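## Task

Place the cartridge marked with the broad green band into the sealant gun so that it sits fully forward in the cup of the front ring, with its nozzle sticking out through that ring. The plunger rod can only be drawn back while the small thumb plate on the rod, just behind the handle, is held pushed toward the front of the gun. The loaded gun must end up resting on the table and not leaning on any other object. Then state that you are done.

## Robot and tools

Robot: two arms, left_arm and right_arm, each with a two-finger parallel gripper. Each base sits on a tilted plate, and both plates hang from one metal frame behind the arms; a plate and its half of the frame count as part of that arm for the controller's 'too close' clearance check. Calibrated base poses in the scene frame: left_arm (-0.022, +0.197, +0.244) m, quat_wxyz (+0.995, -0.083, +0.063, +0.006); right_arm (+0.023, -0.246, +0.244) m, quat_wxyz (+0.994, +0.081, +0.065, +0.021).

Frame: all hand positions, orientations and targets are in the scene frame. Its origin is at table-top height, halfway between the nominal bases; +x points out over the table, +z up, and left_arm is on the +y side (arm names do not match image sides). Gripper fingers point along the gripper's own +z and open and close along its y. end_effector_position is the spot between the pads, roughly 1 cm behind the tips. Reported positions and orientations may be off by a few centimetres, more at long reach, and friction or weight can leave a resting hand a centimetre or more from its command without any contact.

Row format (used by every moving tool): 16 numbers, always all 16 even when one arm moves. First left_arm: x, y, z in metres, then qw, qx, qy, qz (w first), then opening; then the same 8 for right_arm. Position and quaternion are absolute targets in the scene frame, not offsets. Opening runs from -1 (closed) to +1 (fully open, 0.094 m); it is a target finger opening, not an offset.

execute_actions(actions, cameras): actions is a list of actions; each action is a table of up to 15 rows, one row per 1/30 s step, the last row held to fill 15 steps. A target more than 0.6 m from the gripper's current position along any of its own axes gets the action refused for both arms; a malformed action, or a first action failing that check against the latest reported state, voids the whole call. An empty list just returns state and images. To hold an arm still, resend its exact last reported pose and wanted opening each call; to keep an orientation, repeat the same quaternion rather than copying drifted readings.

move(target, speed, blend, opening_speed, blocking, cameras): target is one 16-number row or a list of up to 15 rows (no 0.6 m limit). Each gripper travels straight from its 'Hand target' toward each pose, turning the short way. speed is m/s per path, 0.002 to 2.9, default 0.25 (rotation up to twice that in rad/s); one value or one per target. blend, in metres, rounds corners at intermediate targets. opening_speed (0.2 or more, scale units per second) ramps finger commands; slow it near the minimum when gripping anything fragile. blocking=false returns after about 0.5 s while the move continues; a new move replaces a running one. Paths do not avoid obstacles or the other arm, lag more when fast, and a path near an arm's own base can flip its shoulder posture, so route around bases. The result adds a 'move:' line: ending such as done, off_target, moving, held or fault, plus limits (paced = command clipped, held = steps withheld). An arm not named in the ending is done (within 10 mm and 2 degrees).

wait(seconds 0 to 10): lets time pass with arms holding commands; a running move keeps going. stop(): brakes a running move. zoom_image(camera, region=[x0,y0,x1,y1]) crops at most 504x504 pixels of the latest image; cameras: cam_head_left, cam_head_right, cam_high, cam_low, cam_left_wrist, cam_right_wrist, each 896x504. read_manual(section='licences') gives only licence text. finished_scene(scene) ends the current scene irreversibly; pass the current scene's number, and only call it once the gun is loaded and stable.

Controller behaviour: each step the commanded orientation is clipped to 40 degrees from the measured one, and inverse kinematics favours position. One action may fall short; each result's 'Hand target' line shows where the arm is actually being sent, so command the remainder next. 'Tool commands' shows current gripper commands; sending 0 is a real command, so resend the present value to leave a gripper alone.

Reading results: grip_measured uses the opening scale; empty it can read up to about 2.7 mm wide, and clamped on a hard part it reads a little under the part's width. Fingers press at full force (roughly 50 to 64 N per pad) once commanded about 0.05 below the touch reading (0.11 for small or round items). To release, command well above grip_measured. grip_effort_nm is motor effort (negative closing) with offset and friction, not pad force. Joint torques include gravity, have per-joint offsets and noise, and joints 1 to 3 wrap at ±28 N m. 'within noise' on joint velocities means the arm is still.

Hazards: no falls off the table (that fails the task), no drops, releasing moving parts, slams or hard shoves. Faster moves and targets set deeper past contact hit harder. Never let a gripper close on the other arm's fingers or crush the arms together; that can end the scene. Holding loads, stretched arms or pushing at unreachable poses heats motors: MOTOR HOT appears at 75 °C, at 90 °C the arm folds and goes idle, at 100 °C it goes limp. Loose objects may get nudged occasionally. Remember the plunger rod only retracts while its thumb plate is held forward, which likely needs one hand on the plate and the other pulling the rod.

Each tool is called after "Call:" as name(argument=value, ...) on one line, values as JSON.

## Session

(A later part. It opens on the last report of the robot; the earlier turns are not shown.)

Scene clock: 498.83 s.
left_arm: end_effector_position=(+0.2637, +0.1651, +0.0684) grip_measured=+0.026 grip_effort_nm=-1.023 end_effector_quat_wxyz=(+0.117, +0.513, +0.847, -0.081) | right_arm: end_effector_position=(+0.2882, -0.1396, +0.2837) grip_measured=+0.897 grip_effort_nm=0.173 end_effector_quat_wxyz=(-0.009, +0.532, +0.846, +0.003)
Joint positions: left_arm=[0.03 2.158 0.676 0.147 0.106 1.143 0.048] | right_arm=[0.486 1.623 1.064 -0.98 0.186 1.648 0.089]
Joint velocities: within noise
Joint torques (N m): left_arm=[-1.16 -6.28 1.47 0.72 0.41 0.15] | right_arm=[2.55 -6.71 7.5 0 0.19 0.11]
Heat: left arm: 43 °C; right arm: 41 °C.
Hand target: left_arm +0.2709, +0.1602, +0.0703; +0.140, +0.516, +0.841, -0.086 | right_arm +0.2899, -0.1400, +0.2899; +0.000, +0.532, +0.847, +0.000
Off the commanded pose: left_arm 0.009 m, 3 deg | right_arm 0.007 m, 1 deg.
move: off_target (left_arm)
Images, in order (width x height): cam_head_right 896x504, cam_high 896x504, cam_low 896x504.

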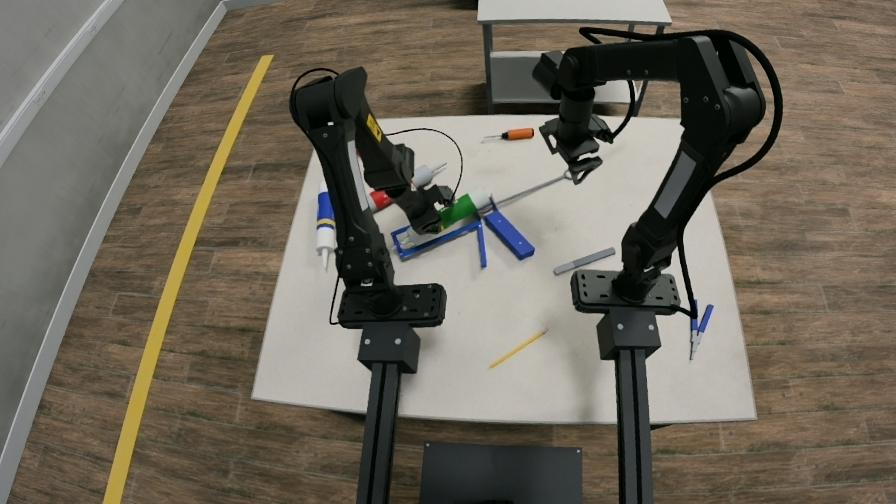

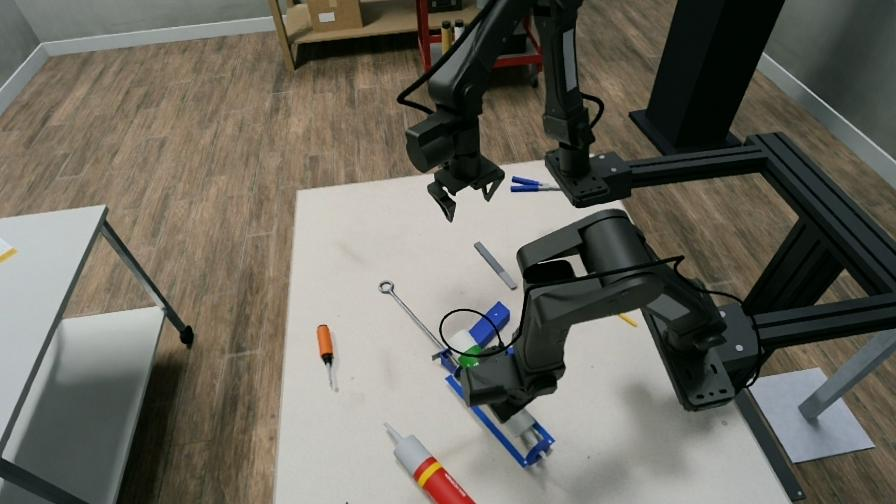

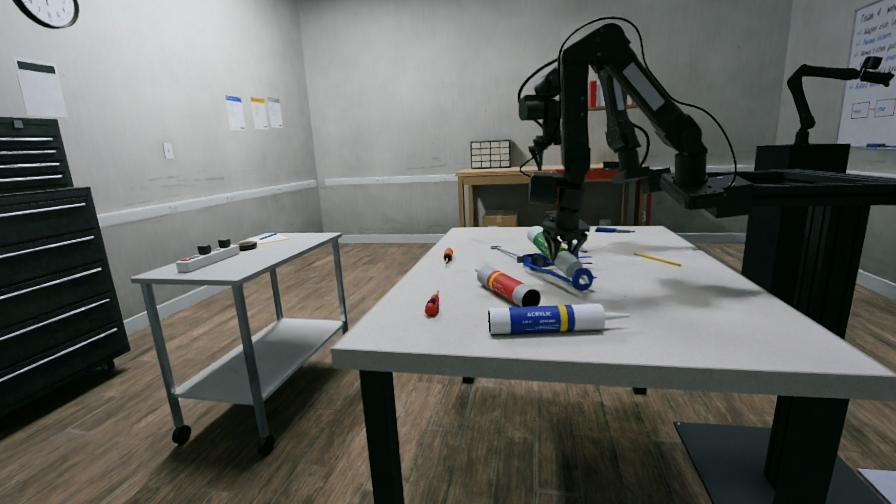

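Call:
move(target=[[0.2645,0.179,0.065,0.1262,0.5167,0.8431,-0.0773,-0.06,0.29,-0.14,0.29,0,0.532,0.8467,0,0.9]], speed=[0.05], cameras=["cam_high","cam_head_right","cam_low"])

Call:
zoom_image(camera="cam_high", region=[430, 310, 590, 480])

Call:
zoom_image(camera="cam_head_right", region=[370, 170, 530, 270])

Call:
zoom_image(camera="cam_low", region=[490, 215, 620, 305])

Scene clock: 502.80 s.
left_arm: end_effector_position=(+0.2633, +0.1842, +0.0650) grip_measured=+0.026 grip_effort_nm=-1.028 end_effector_quat_wxyz=(+0.111, +0.513, +0.848, -0.068) | right_arm: end_effector_position=(+0.2882, -0.1396, +0.2837) grip_measured=+0.897 grip_effort_nm=0.178 end_effector_quat_wxyz=(-0.009, +0.532, +0.846, +0.003)
Joint positions: left_arm=[0.084 2.158 0.676 0.147 0.09 1.198 0.048] | right_arm=[0.486 1.623 1.064 -0.98 0.186 1.648 0.089]
Joint velocities: within noise
Joint torques (N m): left_arm=[-1.11 -6.15 1.06 0.61 0.39 0.18] | right_arm=[2.58 -6.75 7.54 0 0.18 0.12]
Heat: left arm: 43 °C; right arm: 41 °C.
Hand target: left_arm +0.2645, +0.1790, +0.0652; +0.126, +0.517, +0.843, -0.077 | right_arm +0.2900, -0.1399, +0.2899; +0.000, +0.532, +0.847, +0.000
Off the commanded pose: left_arm 0.005 m, 2 deg | right_arm 0.007 m, 1 deg.
move: done
Images, in order (width x height): cam_head_right 896x504, cam_high 896x504, cam_low 896x504.

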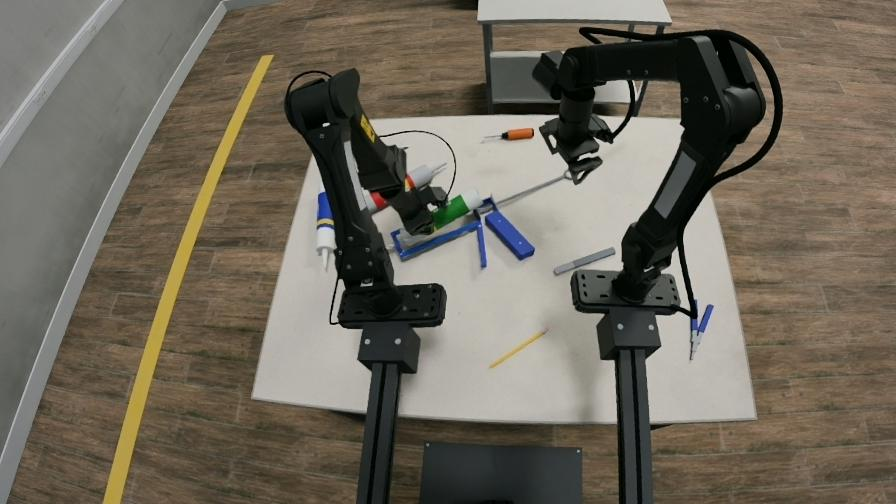

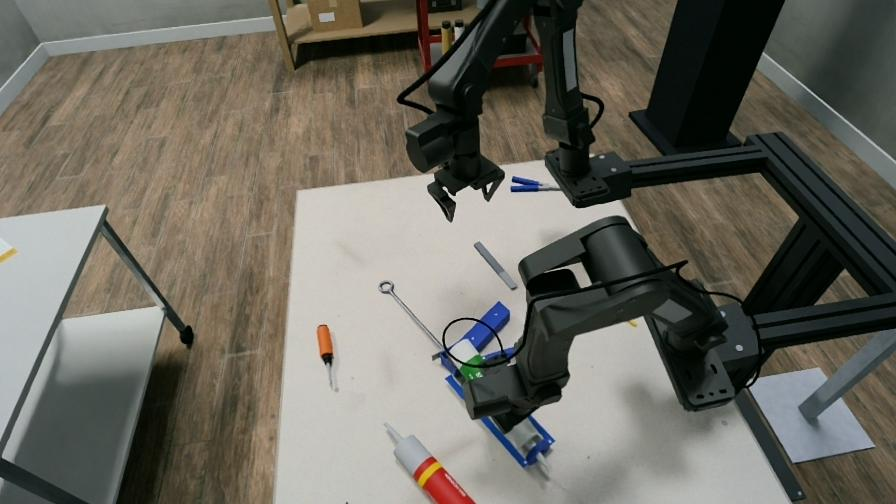

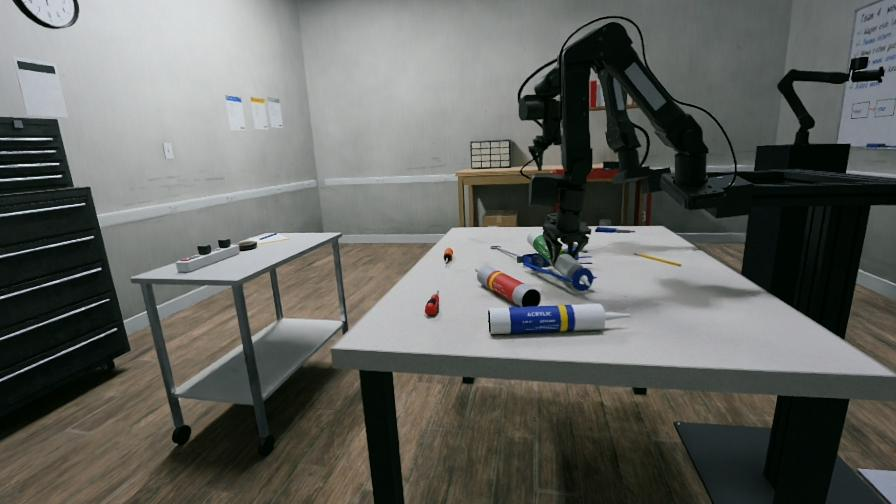

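Scaled by 2.965 from the camera's 896x504 image, which has a finer 1280x720 frame.

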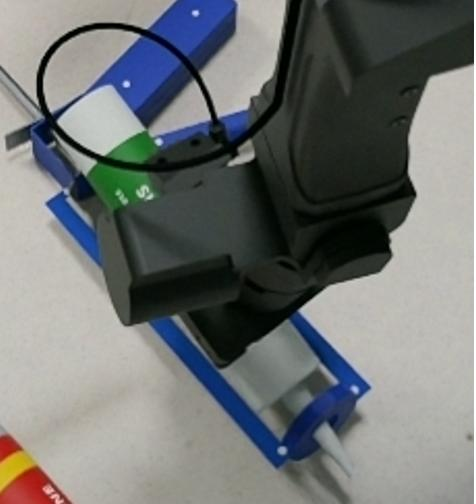

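Scaled by 3.150 from the camera's 896x504 image, which has a finer 1280x720 frame.

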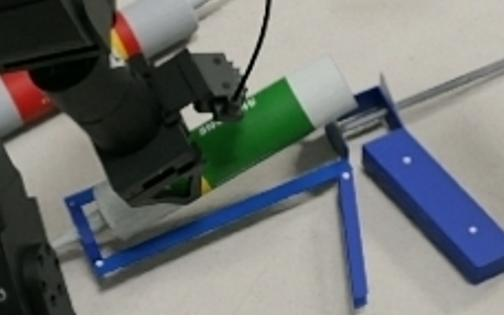

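Scaled by 3.877 from the camera's 896x504 image, which has a finer 1280x720 frame.

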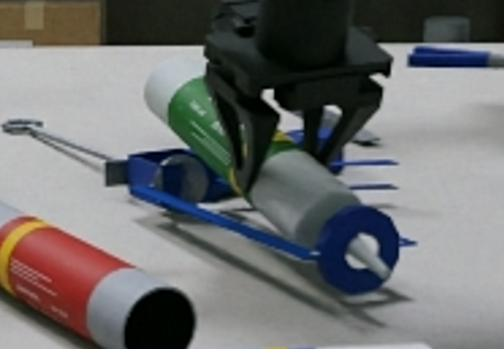

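Call:
move(target=[[0.2545,0.199,0.062,0.1187,0.5175,0.8445,-0.0728,-0.06,0.29,-0.14,0.29,0,0.532,0.8467,0,0.9]], speed=[0.05], cameras=["cam_high","cam_head_right","cam_low"])

Call:
zoom_image(camera="cam_high", region=[430, 310, 590, 480])

Call:
zoom_image(camera="cam_head_right", region=[370, 170, 530, 270])

Call:
zoom_image(camera="cam_low", region=[490, 215, 620, 305])

Scene clock: 507.53 s.
left_arm: end_effector_position=(+0.2504, +0.2013, +0.0607) grip_measured=+0.026 grip_effort_nm=-1.028 end_effector_quat_wxyz=(+0.101, +0.515, +0.848, -0.069) | right_arm: end_effector_position=(+0.2882, -0.1396, +0.2837) grip_measured=+0.897 grip_effort_nm=0.173 end_effector_quat_wxyz=(-0.009, +0.532, +0.846, +0.003)
Joint positions: left_arm=[0.151 2.158 0.652 0.148 0.095 1.266 0.048] | right_arm=[0.486 1.623 1.064 -0.98 0.186 1.648 0.089]
Joint velocities: within noise
Joint torques (N m): left_arm=[-0.76 -6.53 0.98 0.57 0.37 0.16] | right_arm=[2.51 -6.72 7.5 -0.01 0.18 0.11]
Heat: left arm: 42 °C; right arm: 41 °C.
Hand target: left_arm +0.2545, +0.1991, +0.0621; +0.118, +0.518, +0.844, -0.073 | right_arm +0.2900, -0.1399, +0.2899; +0.000, +0.532, +0.847, +0.000
Off the commanded pose: left_arm 0.005 m, 2 deg | right_arm 0.007 m, 1 deg.
move: done
Images, in order (width x height): cam_head_right 896x504, cam_high 896x504, cam_low 896x504.

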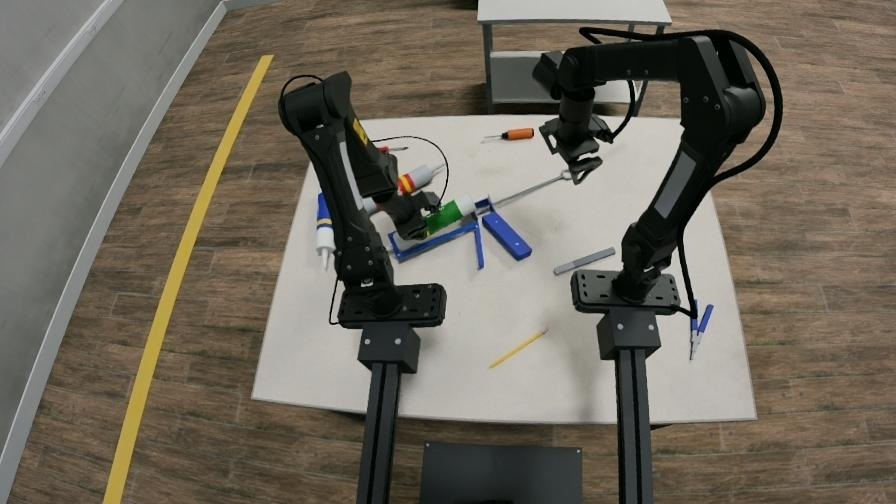

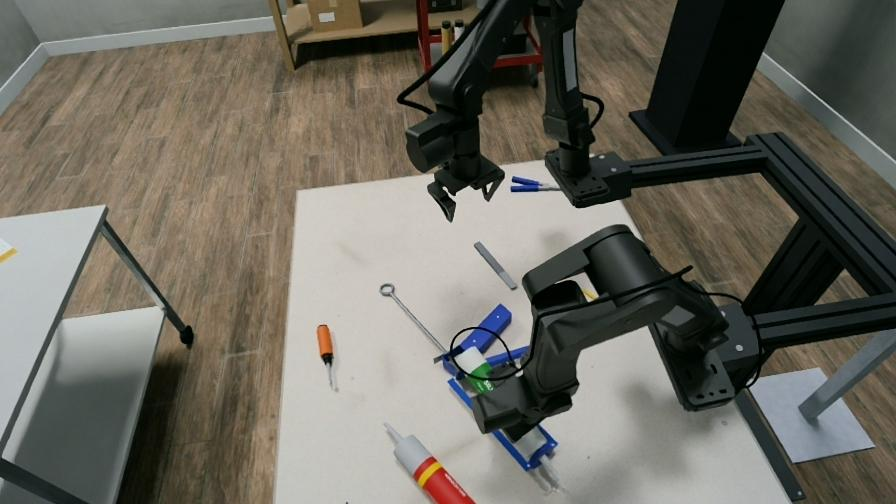

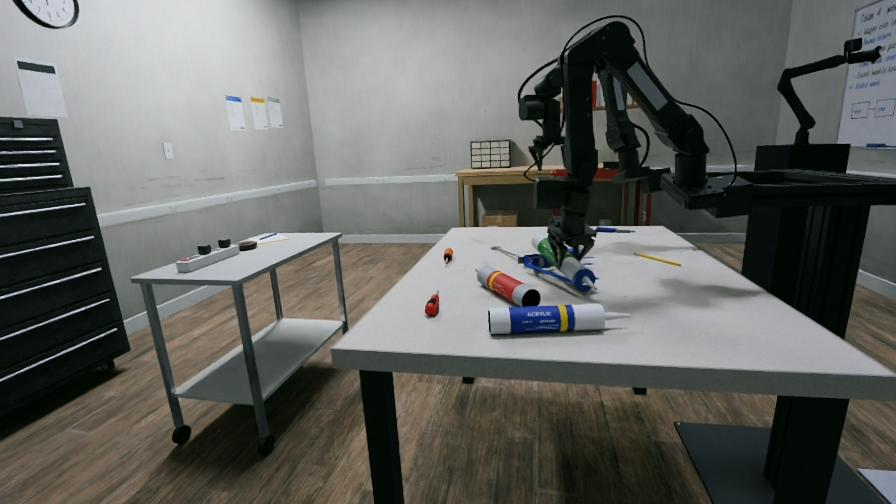

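Scaled by 2.965 from the camera's 896x504 image, which has a finer 1280x720 frame.

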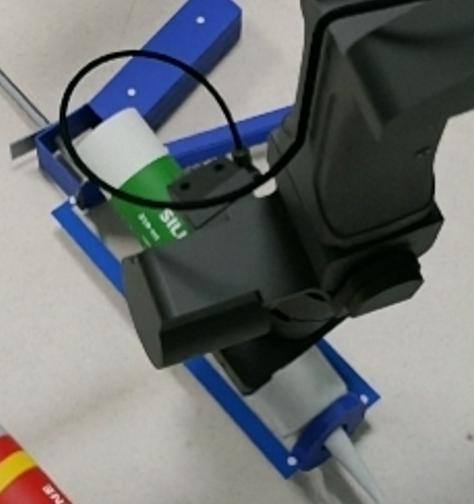

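Scaled by 3.150 from the camera's 896x504 image, which has a finer 1280x720 frame.

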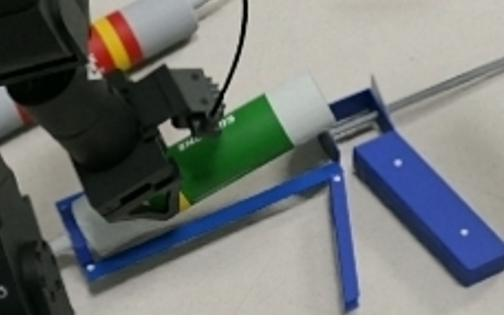

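Scaled by 3.877 from the camera's 896x504 image, which has a finer 1280x720 frame.

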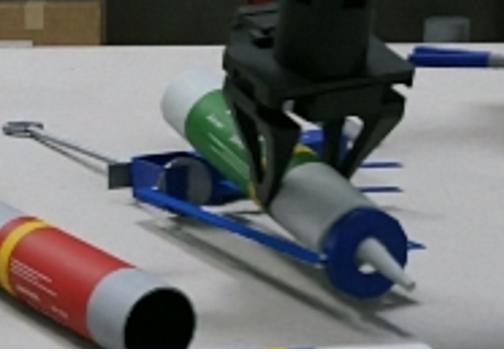

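Call:
move(target=[[0.256,0.196,0.048,0.0372,0.522,0.8518,-0.0228,-0.06,0.29,-0.14,0.29,0,0.532,0.8467,0,0.9]], speed=[0.05], cameras=["cam_high","cam_head_right","cam_low"])

Call:
zoom_image(camera="cam_high", region=[430, 310, 590, 480])

Call:
zoom_image(camera="cam_head_right", region=[370, 170, 530, 270])

Call:
zoom_image(camera="cam_low", region=[490, 215, 620, 305])

Scene clock: 517.53 s.
left_arm: end_effector_position=(+0.2535, +0.1997, +0.0511) grip_measured=+0.026 grip_effort_nm=-1.028 end_effector_quat_wxyz=(+0.041, +0.522, +0.852, -0.024) | right_arm: end_effector_position=(+0.2882, -0.1396, +0.2837) grip_measured=+0.897 grip_effort_nm=0.173 end_effector_quat_wxyz=(-0.009, +0.532, +0.846, +0.003)
Joint positions: left_arm=[0.05 2.209 0.714 0.099 -0.07 1.176 0.048] | right_arm=[0.486 1.623 1.064 -0.98 0.186 1.648 0.089]
Joint velocities: within noise
Joint torques (N m): left_arm=[-3.08 -5.2 3.28 0.29 -0.06 -0.17] | right_arm=[2.52 -6.76 7.5 0 0.19 0.1]
Heat: left arm: 41 °C; right arm: 41 °C.
Hand target: left_arm +0.2559, +0.1960, +0.0481; +0.037, +0.522, +0.852, -0.023 | right_arm +0.2900, -0.1399, +0.2899; +0.000, +0.532, +0.847, +0.000
Off the commanded pose: left_arm 0.005 m, 0 deg | right_arm 0.007 m, 1 deg.
move: done
Images, in order (width x height): cam_head_right 896x504, cam_high 896x504, cam_low 896x504.

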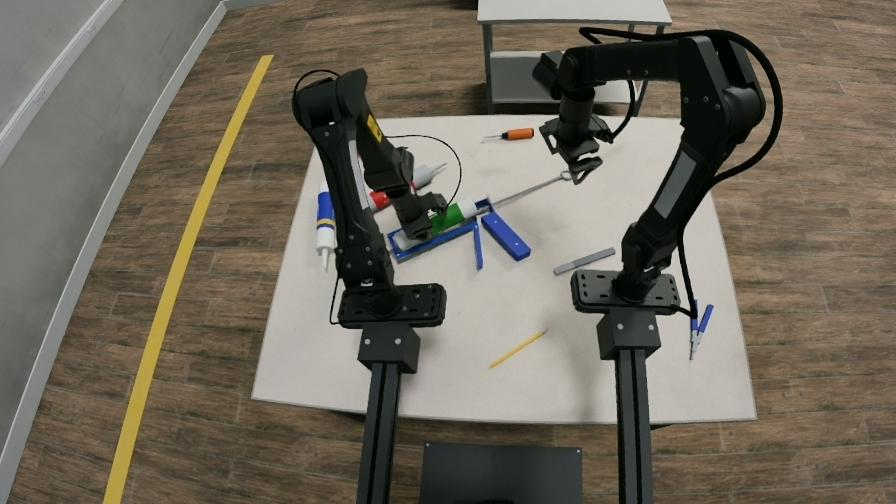

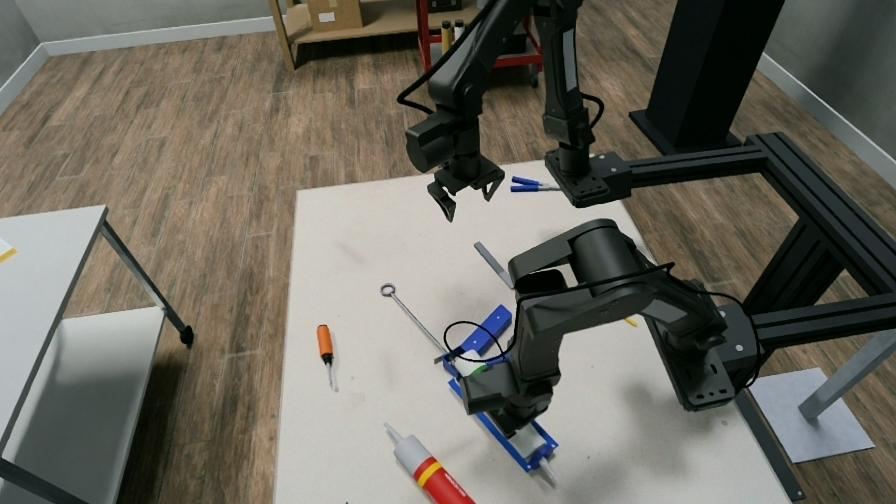

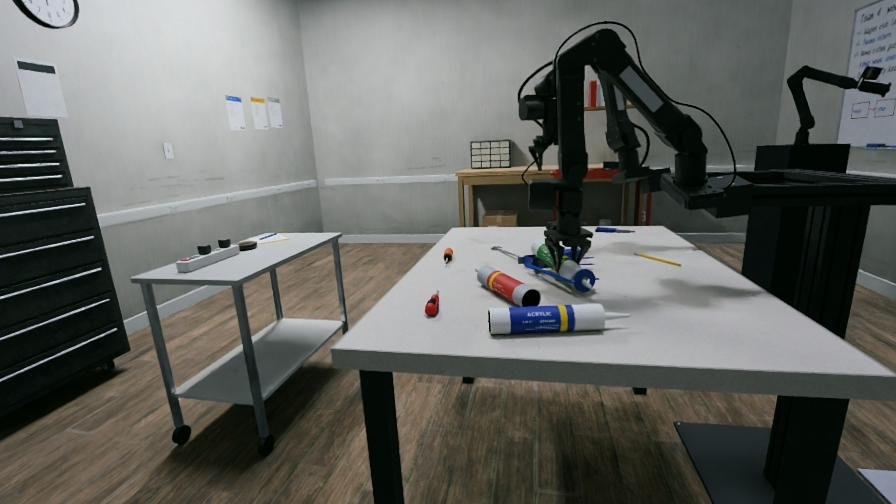

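Scaled by 2.965 from the camera's 896x504 image, which has a finer 1280x720 frame.

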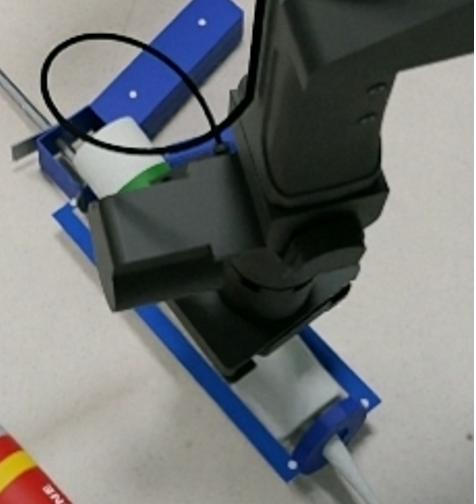

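Scaled by 3.150 from the camera's 896x504 image, which has a finer 1280x720 frame.

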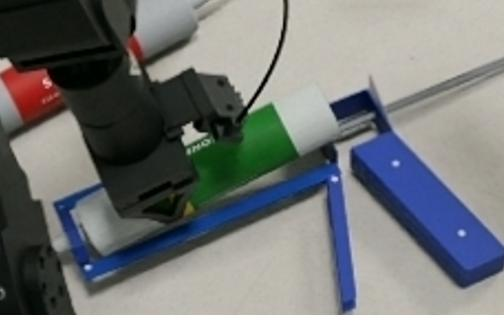

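Scaled by 3.877 from the camera's 896x504 image, which has a finer 1280x720 frame.

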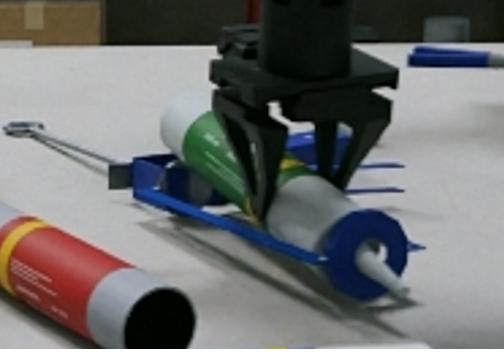

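Call:
wait(seconds=0, cameras=["cam_right_wrist","cam_left_wrist"])

Scene clock: 522.63 s.
left_arm: end_effector_position=(+0.2534, +0.1997, +0.0511) grip_measured=+0.026 grip_effort_nm=-1.028 end_effector_quat_wxyz=(+0.041, +0.522, +0.852, -0.024) | right_arm: end_effector_position=(+0.2881, -0.1397, +0.2837) grip_measured=+0.897 grip_effort_nm=0.173 end_effector_quat_wxyz=(-0.009, +0.532, +0.846, +0.002)
Joint positions: left_arm=[0.05 2.209 0.714 0.099 -0.071 1.176 0.048] | right_arm=[0.486 1.623 1.064 -0.98 0.186 1.648 0.089]
Joint velocities: within noise
Joint torques (N m): left_arm=[-2.99 -5.31 3.28 0.3 -0.05 -0.19] | right_arm=[2.51 -6.68 7.56 -0.01 0.18 0.11]
Heat: left arm: 40 °C; right arm: 41 °C.
Hand target: left_arm +0.2558, +0.1960, +0.0481; +0.037, +0.522, +0.852, -0.023 | right_arm +0.2899, -0.1399, +0.2899; +0.000, +0.532, +0.847, +0.000
Tool commands: left_gripper/opening=-0.06 right_gripper/opening=+0.9
Off the commanded pose: left_arm 0.005 m, 0 deg | right_arm 0.007 m, 1 deg.
Images, in order (width x height): cam_left_wrist 896x504, cam_right_wrist 896x504.

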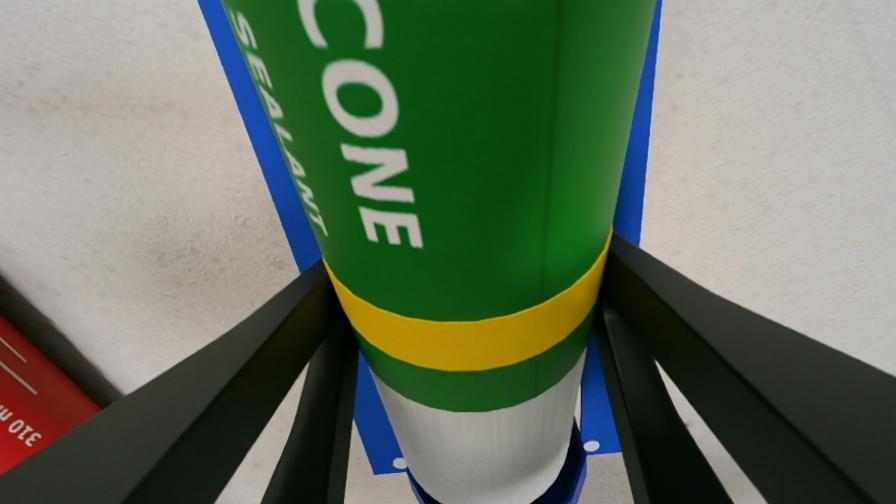

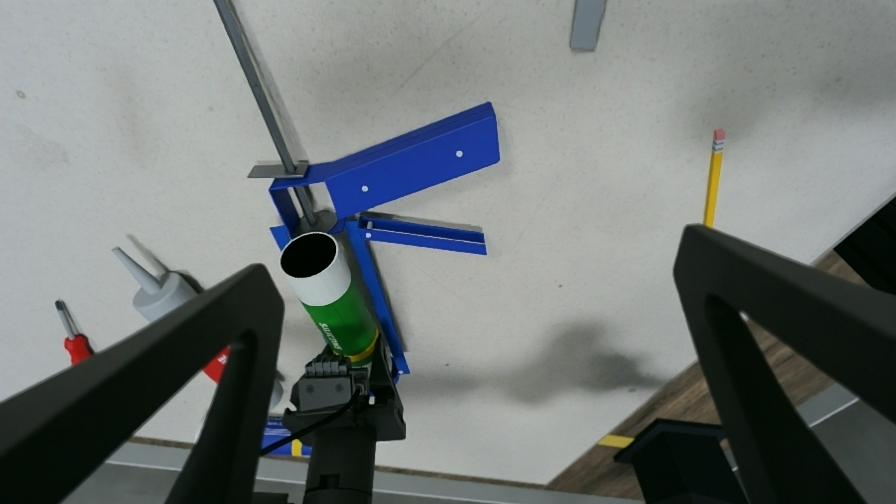

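Call:
move(target=[[0.2575,0.193,0.044,0.01,0.5225,0.8526,-0.006,-0.06,0.29,-0.14,0.29,0,0.532,0.8467,0,0.9]], speed=[0.05], cameras=["cam_head_right","cam_low","cam_left_wrist","cam_right_wrist"])

Call:
zoom_image(camera="cam_head_right", region=[370, 170, 530, 270])

Call:
zoom_image(camera="cam_low", region=[490, 215, 620, 305])

Scene clock: 527.57 s.
left_arm: end_effector_position=(+0.2542, +0.1977, +0.0472) grip_measured=+0.026 grip_effort_nm=-1.023 end_effector_quat_wxyz=(+0.011, +0.524, +0.852, -0.008) | right_arm: end_effector_position=(+0.2881, -0.1397, +0.2837) grip_measured=+0.897 grip_effort_nm=0.173 end_effector_quat_wxyz=(-0.009, +0.532, +0.846, +0.002)
Joint positions: left_arm=[0.005 2.239 0.755 0.054 -0.138 1.131 0.048] | right_arm=[0.486 1.623 1.064 -0.98 0.186 1.648 0.089]
Joint velocities: within noise
Joint torques (N m): left_arm=[-3.17 -5.33 3.26 0.28 -0.06 -0.19] | right_arm=[2.56 -6.58 7.53 0 0.17 0.12]
Heat: left arm: 40 °C; right arm: 41 °C.
Hand target: left_arm +0.2574, +0.1931, +0.0441; +0.010, +0.523, +0.853, -0.006 | right_arm +0.2900, -0.1399, +0.2899; +0.000, +0.532, +0.847, +0.000
Off the commanded pose: left_arm 0.007 m, 0 deg | right_arm 0.007 m, 1 deg.
move: done
Images, in order (width x height): cam_head_right 896x504, cam_low 896x504, cam_left_wrist 896x504, cam_right_wrist 896x504.

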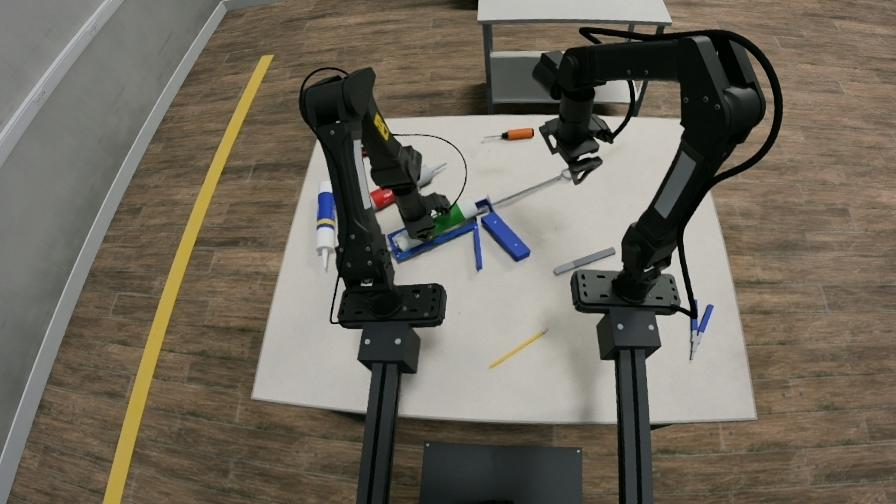

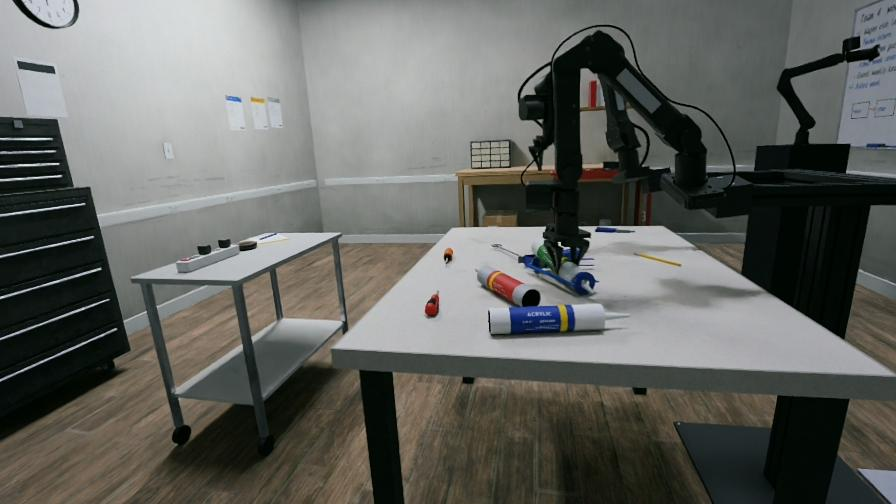

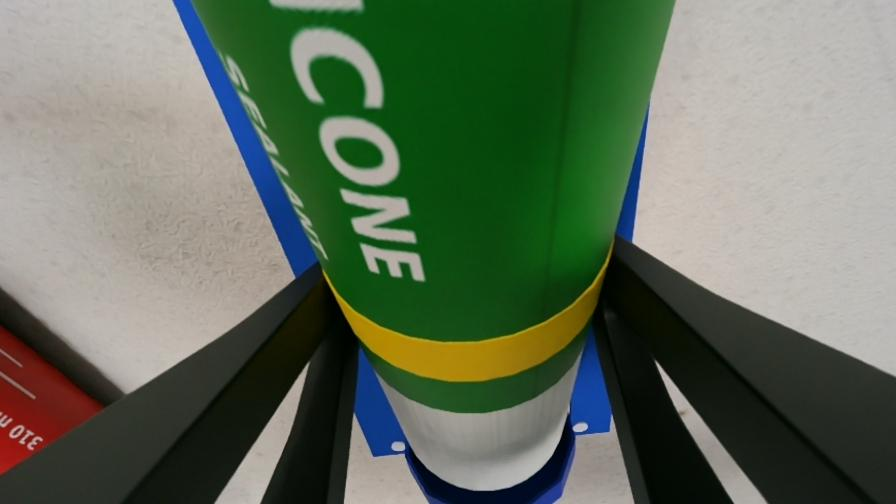

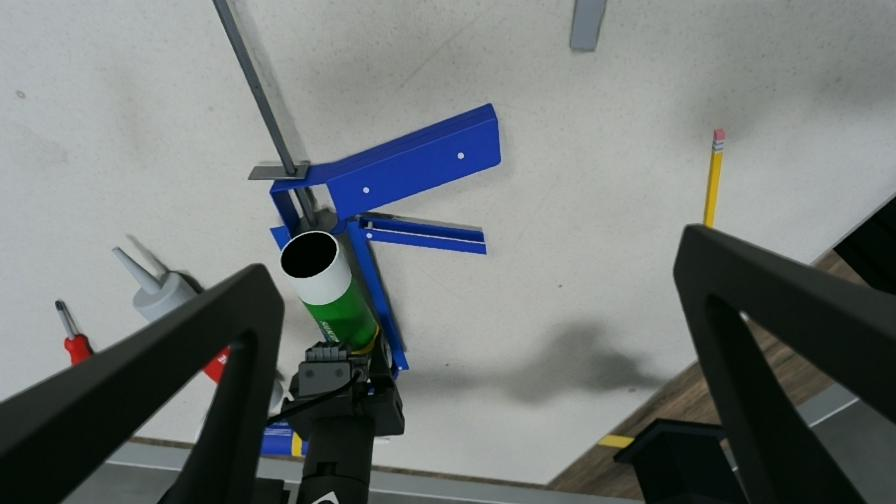

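Scaled by 3.150 from the camera's 896x504 image, which has a finer 1280x720 frame.

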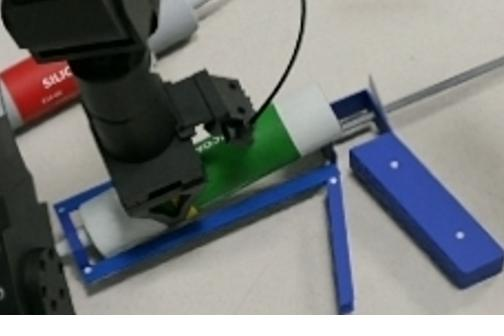

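Scaled by 3.877 from the camera's 896x504 image, which has a finer 1280x720 frame.

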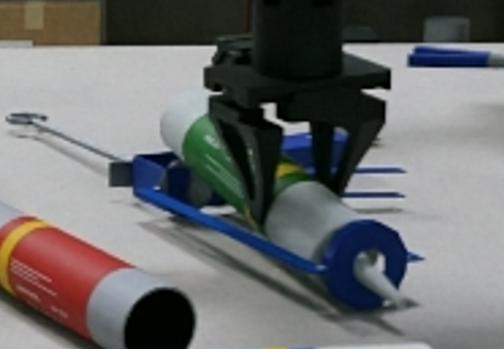

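Call:
move(target=[[0.2575,0.193,0.044,0.01,0.5225,0.8526,-0.006,-0.06,0.25,-0.045,0.13,0,-0.3256,0.9455,0,0.6]], speed=[0.2], cameras=["cam_head_right","cam_right_wrist"])

Scene clock: 542.07 s.
left_arm: end_effector_position=(+0.2540, +0.1975, +0.0473) grip_measured=+0.026 grip_effort_nm=-1.033 end_effector_quat_wxyz=(+0.011, +0.524, +0.852, -0.008) | right_arm: end_effector_position=(+0.2460, -0.0529, +0.1311) grip_measured=+0.603 grip_effort_nm=-0.134 end_effector_quat_wxyz=(-0.015, -0.318, +0.948, +0.000)
Joint positions: left_arm=[0.005 2.239 0.755 0.053 -0.138 1.131 0.048] | right_arm=[0.705 2.132 0.922 -0.398 0.195 0.107 0.075]
Joint velocities: within noise
Joint torques (N m): left_arm=[-3.1 -5.29 3.4 0.23 -0.06 -0.23] | right_arm=[3.49 -7.32 4.6 0.42 0.12 0.02]
Heat: left arm: 40 °C; right arm: 41 °C.
Hand target: left_arm +0.2573, +0.1929, +0.0441; +0.010, +0.523, +0.852, -0.006 | right_arm +0.2499, -0.0451, +0.1303; +0.000, -0.325, +0.946, +0.000
Off the commanded pose: left_arm 0.007 m, 0 deg | right_arm 0.009 m, 2 deg.
move: done
Images, in order (width x height): cam_head_right 896x504, cam_right_wrist 896x504.

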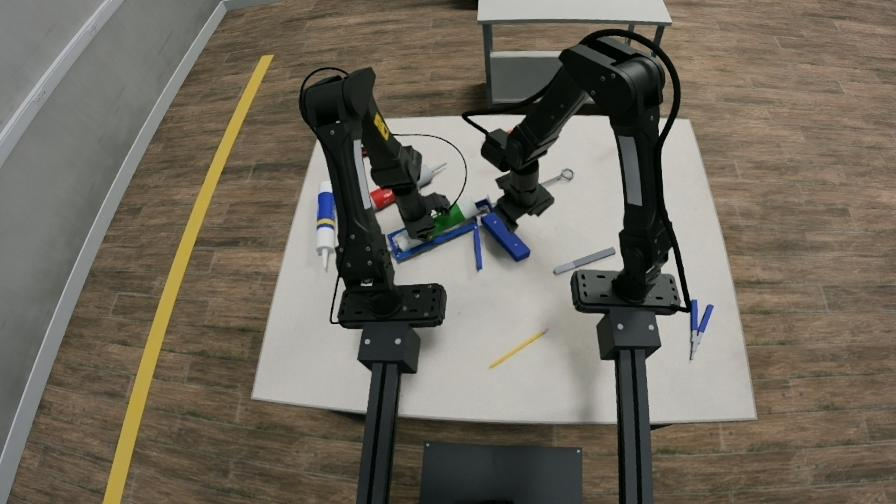

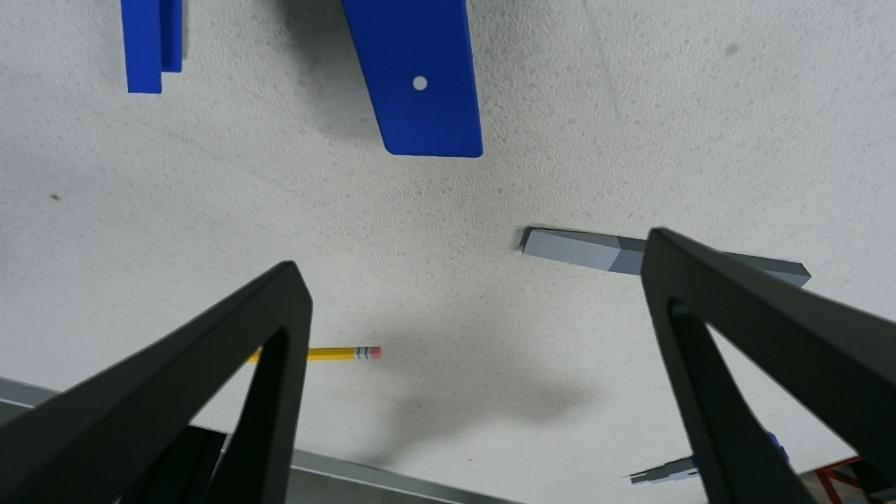

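Call:
move(target=[[0.2575,0.193,0.044,0.01,0.5225,0.8526,-0.006,-0.06,0.267,-0.019,0.08,0,-0.3256,0.9455,0,0.6],[0.2575,0.193,0.044,0.01,0.5225,0.8526,-0.006,-0.06,0.267,-0.019,0.026,0,-0.3256,0.9455,0,0.6]], speed=[0.15,0.1], cameras=["cam_head_right","cam_right_wrist"])

Call:
move(target=[[0.2575,0.193,0.044,0.01,0.5225,0.8526,-0.006,-0.06,0.267,-0.019,0.026,0,-0.3256,0.9455,0,-0.3]], opening_speed=0.6, cameras=["cam_right_wrist","cam_left_wrist"])

Scene clock: 552.97 s.
left_arm: end_effector_position=(+0.2540, +0.1975, +0.0473) grip_measured=+0.026 grip_effort_nm=-1.038 end_effector_quat_wxyz=(+0.011, +0.524, +0.852, -0.008) | right_arm: end_effector_position=(+0.2580, -0.0222, +0.0297) grip_measured=+0.603 grip_effort_nm=-0.125 end_effector_quat_wxyz=(-0.014, -0.329, +0.944, +0.000)
Joint positions: left_arm=[0.005 2.239 0.755 0.053 -0.138 1.131 0.048] | right_arm=[0.684 2.548 1.113 -0.168 0.197 0.062 0.075]
Joint velocities: within noise
Joint torques (N m): left_arm=[-3.03 -5.33 3.29 0.25 -0.08 -0.24] | right_arm=[1.73 -8.66 3.85 0.52 0.12 0.03]
Heat: left arm: 40 °C; right arm: 42 °C.
Hand target: left_arm +0.2573, +0.1929, +0.0441; +0.010, +0.523, +0.852, -0.006 | right_arm +0.2670, -0.0191, +0.0264; +0.000, -0.326, +0.946, +0.000
Off the commanded pose: left_arm 0.007 m, 0 deg | right_arm 0.010 m, 2 deg.
move: done
Images, in order (width x height): cam_head_right 896x504, cam_right_wrist 896x504.

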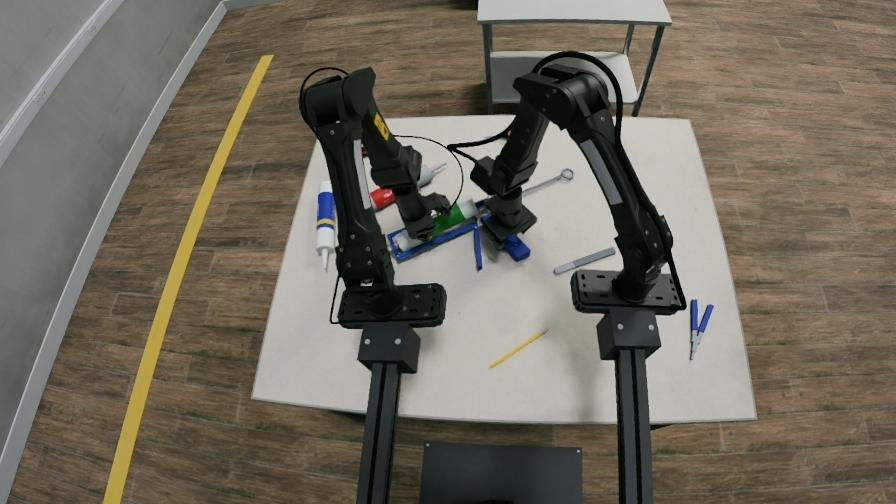

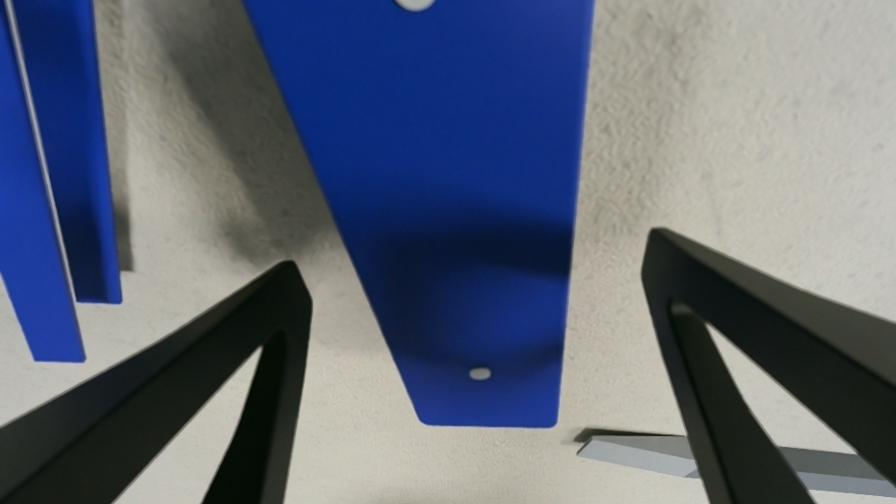

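Scene clock: 554.67 s.
left_arm: end_effector_position=(+0.2540, +0.1975, +0.0473) grip_measured=+0.026 grip_effort_nm=-1.023 end_effector_quat_wxyz=(+0.011, +0.524, +0.852, -0.008) | right_arm: end_effector_position=(+0.2582, -0.0221, +0.0297) grip_measured=-0.182 grip_effort_nm=-0.999 end_effector_quat_wxyz=(-0.014, -0.331, +0.944, +0.000)
Joint positions: left_arm=[0.005 2.239 0.755 0.053 -0.138 1.131 0.048] | right_arm=[0.684 2.548 1.113 -0.167 0.197 0.058 0.038]
Joint velocities: within noise
Joint torques (N m): left_arm=[-3.12 -5.26 3.38 0.23 -0.08 -0.2] | right_arm=[1.76 -8.65 3.92 0.46 0.11 0.01]
Heat: left arm: 40 °C; right arm: 42 °C.
Hand target: left_arm +0.2573, +0.1929, +0.0441; +0.010, +0.523, +0.853, -0.006 | right_arm +0.2670, -0.0191, +0.0264; +0.000, -0.325, +0.946, +0.000
Off the commanded pose: left_arm 0.007 m, 0 deg | right_arm 0.010 m, 2 deg.
move: done
Images, in order (width x height): cam_left_wrist 896x504, cam_right_wrist 896x504.

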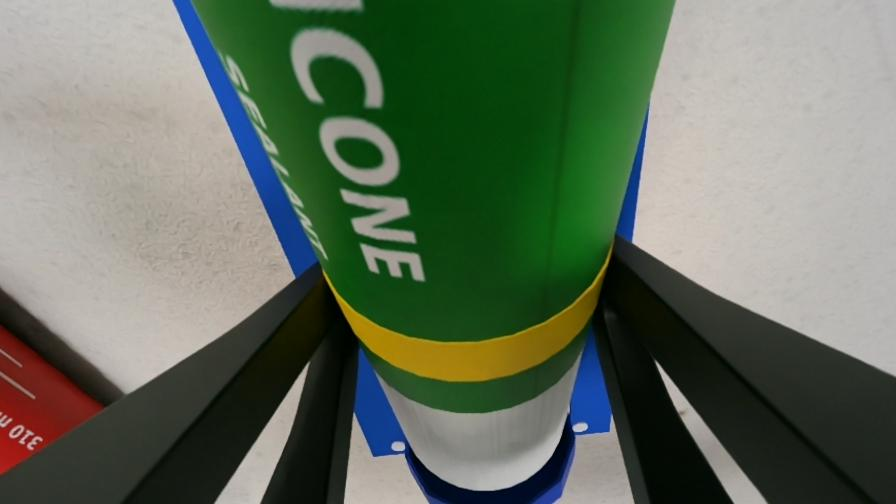

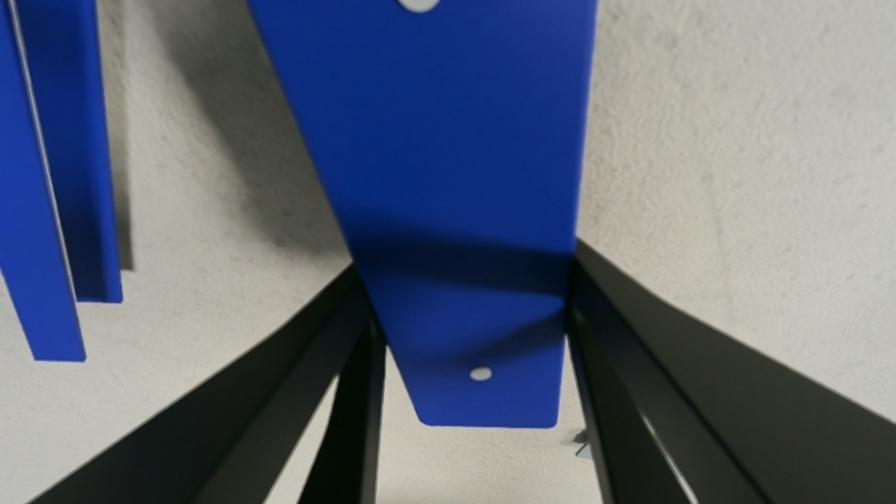

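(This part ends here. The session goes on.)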